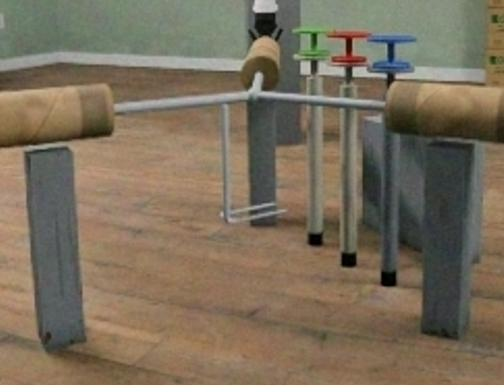

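>>> move --arm1 '{"joints":{"joint1_rad":-0.3215,"joint2_rad":1.8305,"joint4_rad":0.4135,"joint6_rad":0.8306,"joint7_rad":1.0821}}' --arm2 '{"joints":{"joint1_rad":0.0647,"joint2_rad":1.5643,"joint4_rad":1.3352,"joint6_rad":0.2421,"joint7_rad":1.5586}}' --arm3 '{"joints":{"joint1_rad":-0.6072,"joint2_rad":1.5005,"joint4_rad":1.8024,"joint6_rad":-0.1613,"joint7_rad":0.7977}}' --cameras '[]'

>>> move --arm1 '{"joints":{"joint1_rad":-0.3214,"joint2_rad":1.8515,"joint4_rad":0.3852,"joint6_rad":0.8349,"joint7_rad":1.0822}}' --arm2 '{"joints":{"joint1_rad":0.0649,"joint2_rad":1.5803,"joint4_rad":1.3189,"joint6_rad":0.2424,"joint7_rad":1.5588}}' --arm3 '{"joints":{"joint1_rad":-0.6072,"joint2_rad":1.5166,"joint4_rad":1.7878,"joint6_rad":-0.1628,"joint7_rad":0.7977}}' --cameras '["cam_high","cam_low"]'

>>> zoom_image --camera "cam_low" --region '[220, 240, 390, 370]'

Scene clock: 784.03 s.
Joint torques (N m): arm1=[-1.69 -29.39 -1.1 -7.57 -0.51 -0.4 -0.09] | arm2=[-0.72 -21.11 1.29 0.09 -0.29 0.69 0.01] | arm3=[1.19 -19.58 0.55 3.21 -0.33 0.22 -0.11]
Motor temperatures (°C): arm1=[31 44 32 30 39 41 39] | arm2=[33 35 31 30 35 46 41] | arm3=[36 34 33 32 37 40 40]
Flange force (N): arm1=no reading | arm2=[-5.9 -1.2 2.4] | arm3=[-1.5 3.7 6.2]
move: arm1 done; arm2 done; arm3 done
Joint velocities: within noise
arm1.joint_positions: joint1_rad=-0.321 joint2_rad=+1.830 joint3_rad=+0.000 joint4_rad=+0.413 joint5_rad=+0.000 joint6_rad=+0.831 joint7_rad=+1.082 gripper_m=+0.018
arm1.joint_status: all done
arm1.hand: x=+0.8433 y=-0.2236 z=+0.4560 quat_wxyz=(-0.017, -0.998, +0.059, +0.031) (m; scene frame)
arm2.joint_positions: joint1_rad=+0.065 joint2_rad=+1.564 joint3_rad=+0.000 joint4_rad=+1.335 joint5_rad=+0.000 joint6_rad=+0.242 joint7_rad=+1.559 gripper_m=+0.018
arm2.joint_status: all done
arm2.hand: x=-0.5566 y=+0.8188 z=+0.4521 quat_wxyz=(-0.001, -0.550, -0.835, -0.006) (m; scene frame)
arm3.joint_positions: joint1_rad=-0.607 joint2_rad=+1.501 joint3_rad=+0.000 joint4_rad=+1.802 joint5_rad=+0.000 joint6_rad=-0.161 joint7_rad=+0.798 gripper_m=+0.018
arm3.joint_status: all done
arm3.hand: x=-0.7647 y=-0.9113 z=+0.4538 quat_wxyz=(+0.000, +0.449, -0.894, +0.000) (m; scene frame)
pictures: none
No camera images: "cameras" was empty.

Scene clock: 784.70 s.
Joint torques (N m): arm1=[-1.02 -24.51 -0.62 -8.55 -0.12 -3.73 -0.08] | arm2=[-0.59 -18.34 1.6 -1.81 -0.29 -0.73 0] | arm3=[1.08 -16.19 0.54 0.65 -0.38 -0.62 -0.07]
Motor temperatures (°C): arm1=[31 44 32 30 39 41 39] | arm2=[33 35 31 30 35 46 41] | arm3=[36 34 33 32 37 40 40]
Flange force (N): arm1=no reading | arm2=[-1.6 -0.9 -8.6] | arm3=[0.8 1.3 -7.8]
move: arm1 done; arm2 done; arm3 done
Joint velocities: within noise
arm1.joint_positions: joint1_rad=-0.321 joint2_rad=+1.851 joint3_rad=+0.000 joint4_rad=+0.385 joint5_rad=+0.000 joint6_rad=+0.835 joint7_rad=+1.082 gripper_m=+0.018
arm1.joint_status: all done
arm1.hand: x=+0.8433 y=-0.2235 z=+0.4493 quat_wxyz=(-0.017, -0.998, +0.059, +0.032) (m; scene frame)
arm2.joint_positions: joint1_rad=+0.065 joint2_rad=+1.580 joint3_rad=+0.000 joint4_rad=+1.319 joint5_rad=+0.000 joint6_rad=+0.242 joint7_rad=+1.559 gripper_m=+0.018
arm2.joint_status: all done
arm2.hand: x=-0.5565 y=+0.8187 z=+0.4454 quat_wxyz=(-0.001, -0.550, -0.835, -0.006) (m; scene frame)
arm3.joint_positions: joint1_rad=-0.607 joint2_rad=+1.517 joint3_rad=+0.000 joint4_rad=+1.788 joint5_rad=+0.000 joint6_rad=-0.163 joint7_rad=+0.798 gripper_m=+0.018
arm3.joint_status: all done
arm3.hand: x=-0.7647 y=-0.9113 z=+0.4472 quat_wxyz=(+0.000, +0.449, -0.894, +0.000) (m; scene frame)
pictures: cam_high, cam_low

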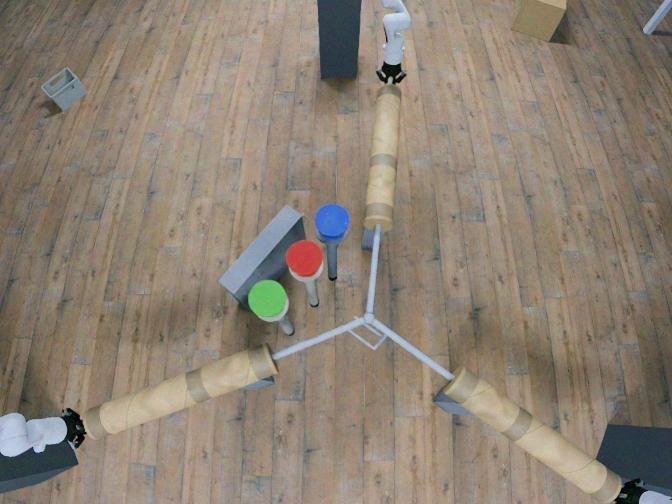

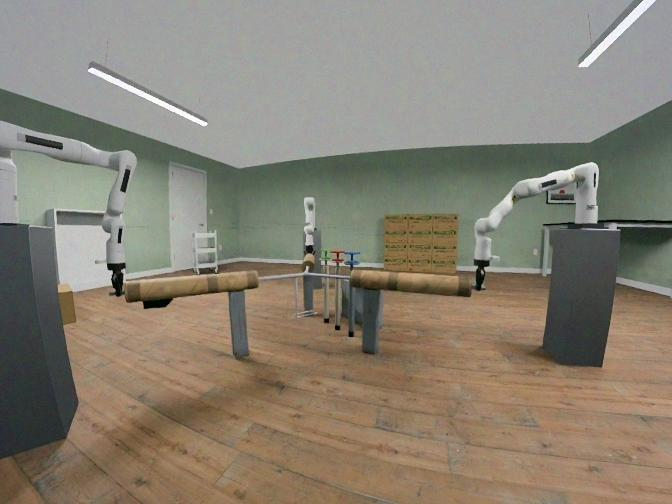

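Scaled by 2.965 from the camera's 672x504 image, which has a finer 960x720 frame.

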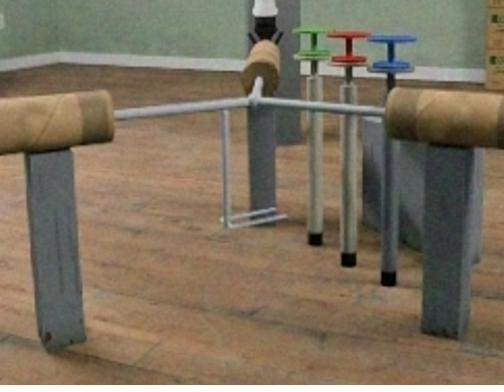

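>>> move --arm1 '{"joints":{"gripper_m":0.035}}' --arm2 '{"joints":{"gripper_m":0.035}}' --arm3 '{"joints":{"gripper_m":0.035}}' --cameras '[]'

>>> move --arm1 '{"joints":{"gripper_m":0.075}}' --arm2 '{"joints":{"gripper_m":0.075}}' --arm3 '{"joints":{"gripper_m":0.075}}' --cameras '["cam_high","arm1_cam_wrist","arm2_cam_wrist","arm3_cam_wrist"]'

Scene clock: 789.87 s.
Joint torques (N m): arm1=[-0.26 -26.5 0.07 -6.48 0.25 -0.02 -0.06] | arm2=[-1.06 -20.39 0.82 -1.21 -0.51 -0.25 -0.17] | arm3=[0.92 -18.51 0.62 2.45 -0.17 -0.07 0.01]
Motor temperatures (°C): arm1=[31 44 32 30 39 41 39] | arm2=[33 35 31 30 35 46 41] | arm3=[35 34 33 32 37 40 40]
Flange force (N): arm1=no reading | arm2=[-3.6 -2.2 -2.3] | arm3=[-1.1 2.9 1.9]
move: arm1 done; arm2 done; arm3 done
Joint velocities: within noise
arm1.joint_positions: joint1_rad=-0.321 joint2_rad=+1.851 joint3_rad=+0.000 joint4_rad=+0.385 joint5_rad=+0.000 joint6_rad=+0.835 joint7_rad=+1.082 gripper_m=+0.035
arm1.joint_status: all done
arm1.hand: x=+0.8433 y=-0.2235 z=+0.4493 quat_wxyz=(-0.017, -0.998, +0.059, +0.032) (m; scene frame)
arm2.joint_positions: joint1_rad=+0.065 joint2_rad=+1.580 joint3_rad=+0.000 joint4_rad=+1.319 joint5_rad=+0.000 joint6_rad=+0.242 joint7_rad=+1.559 gripper_m=+0.035
arm2.joint_status: all done
arm2.hand: x=-0.5566 y=+0.8187 z=+0.4453 quat_wxyz=(-0.001, -0.550, -0.835, -0.006) (m; scene frame)
arm3.joint_positions: joint1_rad=-0.607 joint2_rad=+1.517 joint3_rad=+0.000 joint4_rad=+1.788 joint5_rad=+0.000 joint6_rad=-0.163 joint7_rad=+0.798 gripper_m=+0.035
arm3.joint_status: all done
arm3.hand: x=-0.7647 y=-0.9113 z=+0.4471 quat_wxyz=(+0.000, +0.449, -0.894, +0.000) (m; scene frame)
pictures: none
No camera images: "cameras" was empty.

Scene clock: 790.83 s.
Joint torques (N m): arm1=[-0.23 -26.58 0.05 -6.49 0.21 -0.05 -0.08] | arm2=[-1.09 -20.54 0.83 -1.27 -0.51 -0.22 -0.14] | arm3=[0.91 -18.45 0.5 2.36 -0.23 -0.09 0.08]
Motor temperatures (°C): arm1=[31 44 32 30 39 41 39] | arm2=[33 35 31 30 35 46 41] | arm3=[35 34 33 32 37 40 40]
Flange force (N): arm1=no reading | arm2=[-3.4 -2.2 -2.1] | arm3=[-1.0 2.7 1.6]
move: arm1 done; arm2 done; arm3 done
Joint velocities: within noise
arm1.joint_positions: joint1_rad=-0.321 joint2_rad=+1.851 joint3_rad=+0.000 joint4_rad=+0.385 joint5_rad=+0.000 joint6_rad=+0.835 joint7_rad=+1.082 gripper_m=+0.075
arm1.joint_status: all done
arm1.hand: x=+0.8433 y=-0.2235 z=+0.4493 quat_wxyz=(-0.017, -0.998, +0.059, +0.032) (m; scene frame)
arm2.joint_positions: joint1_rad=+0.065 joint2_rad=+1.580 joint3_rad=+0.000 joint4_rad=+1.319 joint5_rad=+0.000 joint6_rad=+0.242 joint7_rad=+1.559 gripper_m=+0.075
arm2.joint_status: all done
arm2.hand: x=-0.5565 y=+0.8187 z=+0.4453 quat_wxyz=(-0.001, -0.550, -0.835, -0.006) (m; scene frame)
arm3.joint_positions: joint1_rad=-0.607 joint2_rad=+1.517 joint3_rad=+0.000 joint4_rad=+1.788 joint5_rad=+0.000 joint6_rad=-0.163 joint7_rad=+0.798 gripper_m=+0.075
arm3.joint_status: all done
arm3.hand: x=-0.7647 y=-0.9113 z=+0.4471 quat_wxyz=(+0.000, +0.449, -0.894, +0.000) (m; scene frame)
pictures: arm1_cam_wrist, arm2_cam_wrist, arm3_cam_wrist, cam_high
camera_calibration:
arm1_cam_wrist: T_world_to_cam=[[-0.128767, -0.991166, 0.0317549, -0.124954], [-0.990308, 0.130204, 0.0483489, 0.894921], [-0.0520564, -0.0252214, -0.998326, 0.633973], [0, 0, 0, 1]] pos_world=[0.903159, -0.224384, 0.593611]
arm2_cam_wrist: T_world_to_cam=[[0.898456, 0.437919, 0.0316855, 0.124881], [0.438248, -0.898845, -0.0039777, 1.03387], [0.0267385, 0.0174599, -0.99949, 0.593583], [0, 0, 0, 1]] pos_world=[-0.581163, 0.864237, 0.593436]
arm3_cam_wrist: T_world_to_cam=[[-0.800272, 0.599048, 0.0265626, -0.0832795], [0.59951, 0.800228, 0.0149254, 1.23425], [-0.0123151, 0.027869, -0.999536, 0.614533], [0, 0, 0, 1]] pos_world=[-0.799026, -0.954922, 0.598038]

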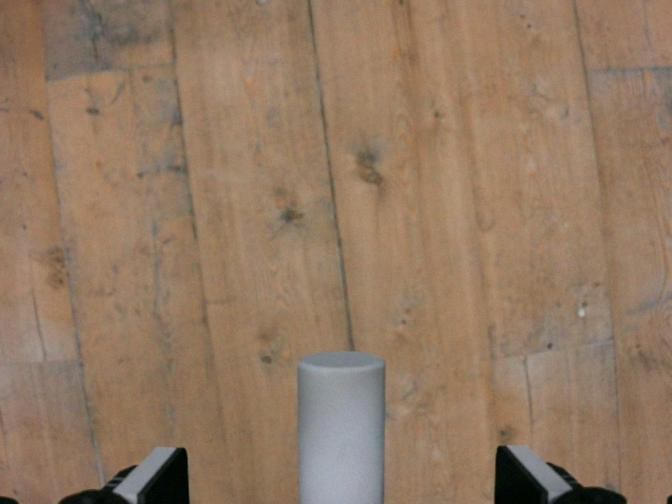

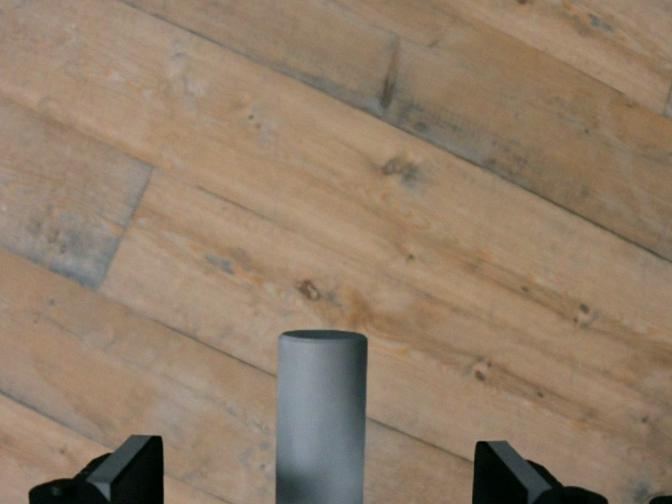

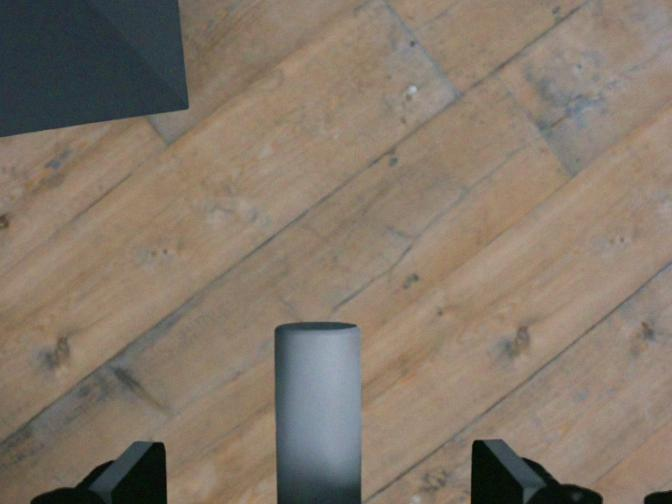

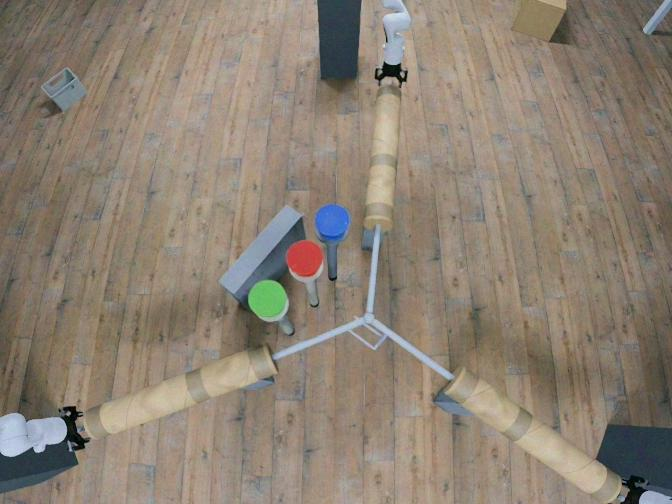

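Raise.

>>> move --arm1 '{"joints":{"joint1_rad":-0.3217,"joint2_rad":1.7021,"joint4_rad":0.5671,"joint6_rad":0.8224,"joint7_rad":1.0819}}' --arm2 '{"joints":{"joint1_rad":0.0633,"joint2_rad":1.4559,"joint4_rad":1.4355,"joint6_rad":0.2502,"joint7_rad":1.5572}}' --arm3 '{"joints":{"joint1_rad":-0.6072,"joint2_rad":1.3874,"joint4_rad":1.8964,"joint6_rad":-0.1422,"joint7_rad":0.7977}}' --cameras '[]'

>>> move --arm1 '{"joints":{"joint1_rad":-0.3224,"joint2_rad":1.5028,"joint4_rad":0.6987,"joint6_rad":0.9401,"joint7_rad":1.0812}}' --arm2 '{"joints":{"joint1_rad":0.061,"joint2_rad":1.2266,"joint4_rad":1.5937,"joint6_rad":0.3213,"joint7_rad":1.5549}}' --arm3 '{"joints":{"joint1_rad":-0.6072,"joint2_rad":1.1296,"joint4_rad":2.048,"joint6_rad":-0.036,"joint7_rad":0.7977}}' --cameras '[]'

>>> move --arm1 '{"joints":{"joint1_rad":-0.3229,"joint2_rad":1.3096,"joint4_rad":0.8155,"joint6_rad":1.0165,"joint7_rad":1.0807}}' --arm2 '{"joints":{"joint1_rad":0.0584,"joint2_rad":1.0053,"joint4_rad":1.6763,"joint6_rad":0.46,"joint7_rad":1.5523}}' --arm3 '{"joints":{"joint1_rad":-0.6072,"joint2_rad":0.8564,"joint4_rad":2.1213,"joint6_rad":0.1639,"joint7_rad":0.7977}}' --cameras '["cam_high","cam_low"]'

>>> zoom_image --camera "cam_high" --region '[308, 195, 358, 245]'

>>> zoom_image --camera "cam_low" --region '[220, 240, 390, 370]'

>>> zoom_image --camera "cam_low" --region '[328, 245, 363, 280]'

Scene clock: 801.27 s.
Joint torques (N m): arm1=[-0.22 -26.84 0.01 -6.27 0.24 0.01 -0.06] | arm2=[-1.1 -20.47 0.85 -1.29 -0.51 -0.21 -0.08] | arm3=[0.93 -18.44 0.54 2.25 -0.23 -0.03 0.03]
Motor temperatures (°C): arm1=[31 45 32 30 39 41 39] | arm2=[33 35 31 30 35 46 41] | arm3=[35 34 33 32 37 40 40]
Flange force (N): arm1=[-4.7 2.7 2.7] | arm2=[-3.4 -2.2 -2.4] | arm3=[-1.0 2.8 1.6]
move: arm1 done; arm2 done; arm3 done
Joint velocities: within noise
arm1.joint_positions: joint1_rad=-0.322 joint2_rad=+1.702 joint3_rad=+0.000 joint4_rad=+0.567 joint5_rad=+0.000 joint6_rad=+0.822 joint7_rad=+1.082 gripper_m=+0.075
arm1.joint_status: all done
arm1.hand: x=+0.8433 y=-0.2235 z=+0.5024 quat_wxyz=(-0.013, -0.998, +0.059, +0.023) (m; scene frame)
arm2.joint_positions: joint1_rad=+0.063 joint2_rad=+1.456 joint3_rad=+0.000 joint4_rad=+1.436 joint5_rad=+0.000 joint6_rad=+0.250 joint7_rad=+1.557 gripper_m=+0.075
arm2.joint_status: all done
arm2.hand: x=-0.5564 y=+0.8189 z=+0.4982 quat_wxyz=(-0.001, -0.550, -0.835, -0.006) (m; scene frame)
arm3.joint_positions: joint1_rad=-0.607 joint2_rad=+1.387 joint3_rad=+0.000 joint4_rad=+1.896 joint5_rad=+0.000 joint6_rad=-0.142 joint7_rad=+0.798 gripper_m=+0.075
arm3.joint_status: all done
arm3.hand: x=-0.7647 y=-0.9113 z=+0.5001 quat_wxyz=(+0.000, +0.449, -0.894, +0.000) (m; scene frame)
pictures: none
No camera images: "cameras" was empty.

Scene clock: 802.63 s.
Joint torques (N m): arm1=[-0.3 -27.33 0.04 -6.45 0.24 0.19 -0.08] | arm2=[-1.06 -19.96 0.76 -1.86 -0.53 -0.19 -0.14] | arm3=[0.97 -17.81 0.38 1.29 -0.15 -0.07 0.06]
Motor temperatures (°C): arm1=[31 45 32 30 39 41 39] | arm2=[33 35 31 30 35 46 41] | arm3=[35 34 33 32 37 40 40]
Flange force (N): arm1=[-4.7 2.5 1.7] | arm2=[-3.1 -2.2 -3.2] | arm3=[-1.0 3.3 0.7]
move: arm1 done; arm2 done; arm3 done
Joint velocities: within noise
arm1.joint_positions: joint1_rad=-0.322 joint2_rad=+1.503 joint3_rad=+0.000 joint4_rad=+0.699 joint5_rad=+0.000 joint6_rad=+0.940 joint7_rad=+1.081 gripper_m=+0.075
arm1.joint_status: all done
arm1.hand: x=+0.8433 y=-0.2235 z=+0.6025 quat_wxyz=(-0.003, -0.998, +0.059, +0.000) (m; scene frame)
arm2.joint_positions: joint1_rad=+0.061 joint2_rad=+1.227 joint3_rad=+0.000 joint4_rad=+1.594 joint5_rad=+0.000 joint6_rad=+0.321 joint7_rad=+1.555 gripper_m=+0.075
arm2.joint_status: all done
arm2.hand: x=-0.5564 y=+0.8189 z=+0.5982 quat_wxyz=(-0.001, -0.550, -0.835, -0.006) (m; scene frame)
arm3.joint_positions: joint1_rad=-0.607 joint2_rad=+1.130 joint3_rad=+0.000 joint4_rad=+2.048 joint5_rad=+0.000 joint6_rad=-0.036 joint7_rad=+0.798 gripper_m=+0.075
arm3.joint_status: all done
arm3.hand: x=-0.7648 y=-0.9113 z=+0.6001 quat_wxyz=(+0.000, +0.449, -0.894, +0.000) (m; scene frame)
pictures: none
No camera images: "cameras" was empty.

Scene clock: 804.00 s.
Joint torques (N m): arm1=[-0.22 -27.09 -0.03 -6.83 0.22 0.18 -0.09] | arm2=[-1.07 -19.14 0.81 -3.14 -0.49 -0.21 -0.11] | arm3=[0.93 -16.61 0.41 -0.44 -0.21 -0.04 0.03]
Motor temperatures (°C): arm1=[31 45 32 30 39 41 39] | arm2=[33 35 31 30 35 46 41] | arm3=[35 34 33 32 37 40 40]
Flange force (N): arm1=[-4.2 2.4 0.9] | arm2=[-2.0 -2.1 -3.9] | arm3=[-1.0 3.4 -0.1]
move: arm1 done; arm2 done; arm3 done
Joint velocities: within noise
arm1.joint_positions: joint1_rad=-0.323 joint2_rad=+1.310 joint3_rad=+0.000 joint4_rad=+0.816 joint5_rad=+0.000 joint6_rad=+1.016 joint7_rad=+1.081 gripper_m=+0.075
arm1.joint_status: all done
arm1.hand: x=+0.8435 y=-0.2233 z=+0.7025 quat_wxyz=(-0.003, -0.998, +0.059, +0.000) (m; scene frame)
arm2.joint_positions: joint1_rad=+0.058 joint2_rad=+1.005 joint3_rad=+0.000 joint4_rad=+1.676 joint5_rad=+0.000 joint6_rad=+0.460 joint7_rad=+1.552 gripper_m=+0.075
arm2.joint_status: all done
arm2.hand: x=-0.5564 y=+0.8190 z=+0.6983 quat_wxyz=(-0.001, -0.550, -0.835, -0.006) (m; scene frame)
arm3.joint_positions: joint1_rad=-0.607 joint2_rad=+0.856 joint3_rad=+0.000 joint4_rad=+2.121 joint5_rad=+0.000 joint6_rad=+0.164 joint7_rad=+0.798 gripper_m=+0.075
arm3.joint_status: all done
arm3.hand: x=-0.7649 y=-0.9112 z=+0.7001 quat_wxyz=(+0.000, +0.449, -0.894, +0.000) (m; scene frame)
pictures: cam_high, cam_low

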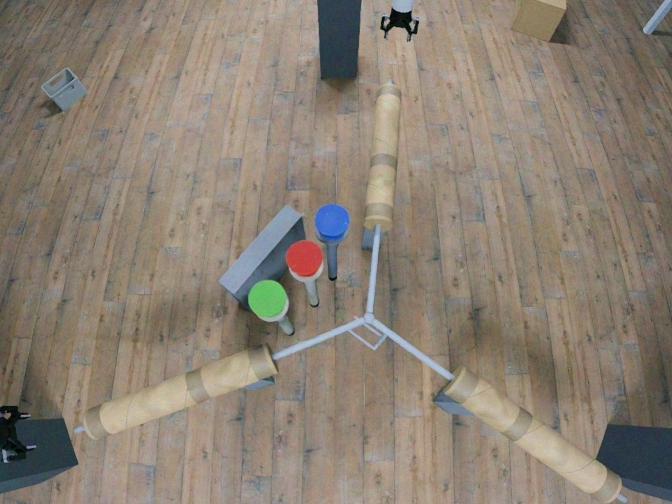

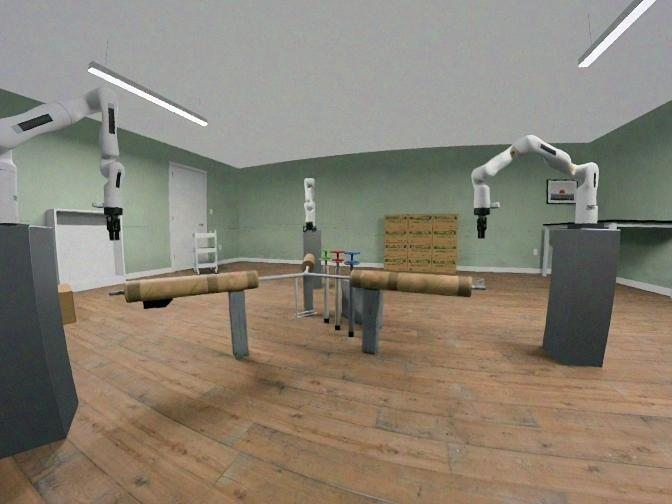

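Scaled by 10.080 from the camera's 672x504 image, which has a finer 960x720 frame.

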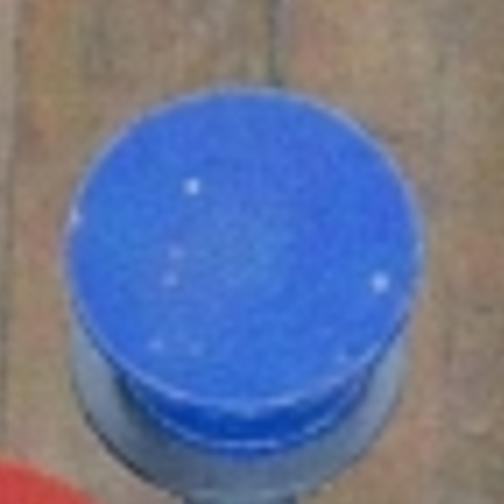

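Scaled by 2.965 from the camera's 672x504 image, which has a finer 960x720 frame.

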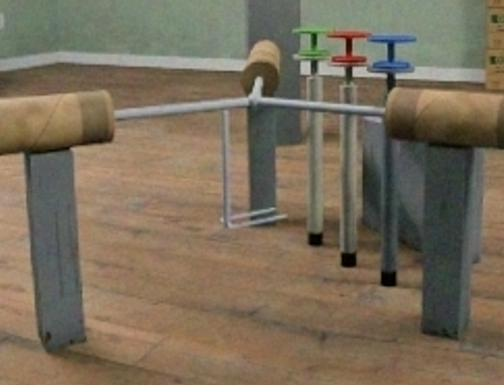

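Scaled by 14.400 from the camera's 672x504 image, which has a finer 960x720 frame.

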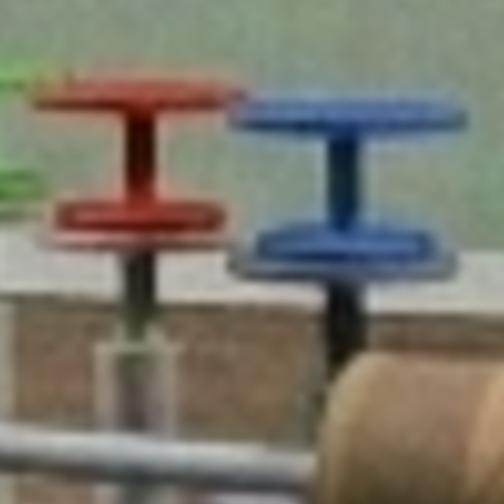

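>>> finished_scene --scene 2

The scene is finished: the task was done.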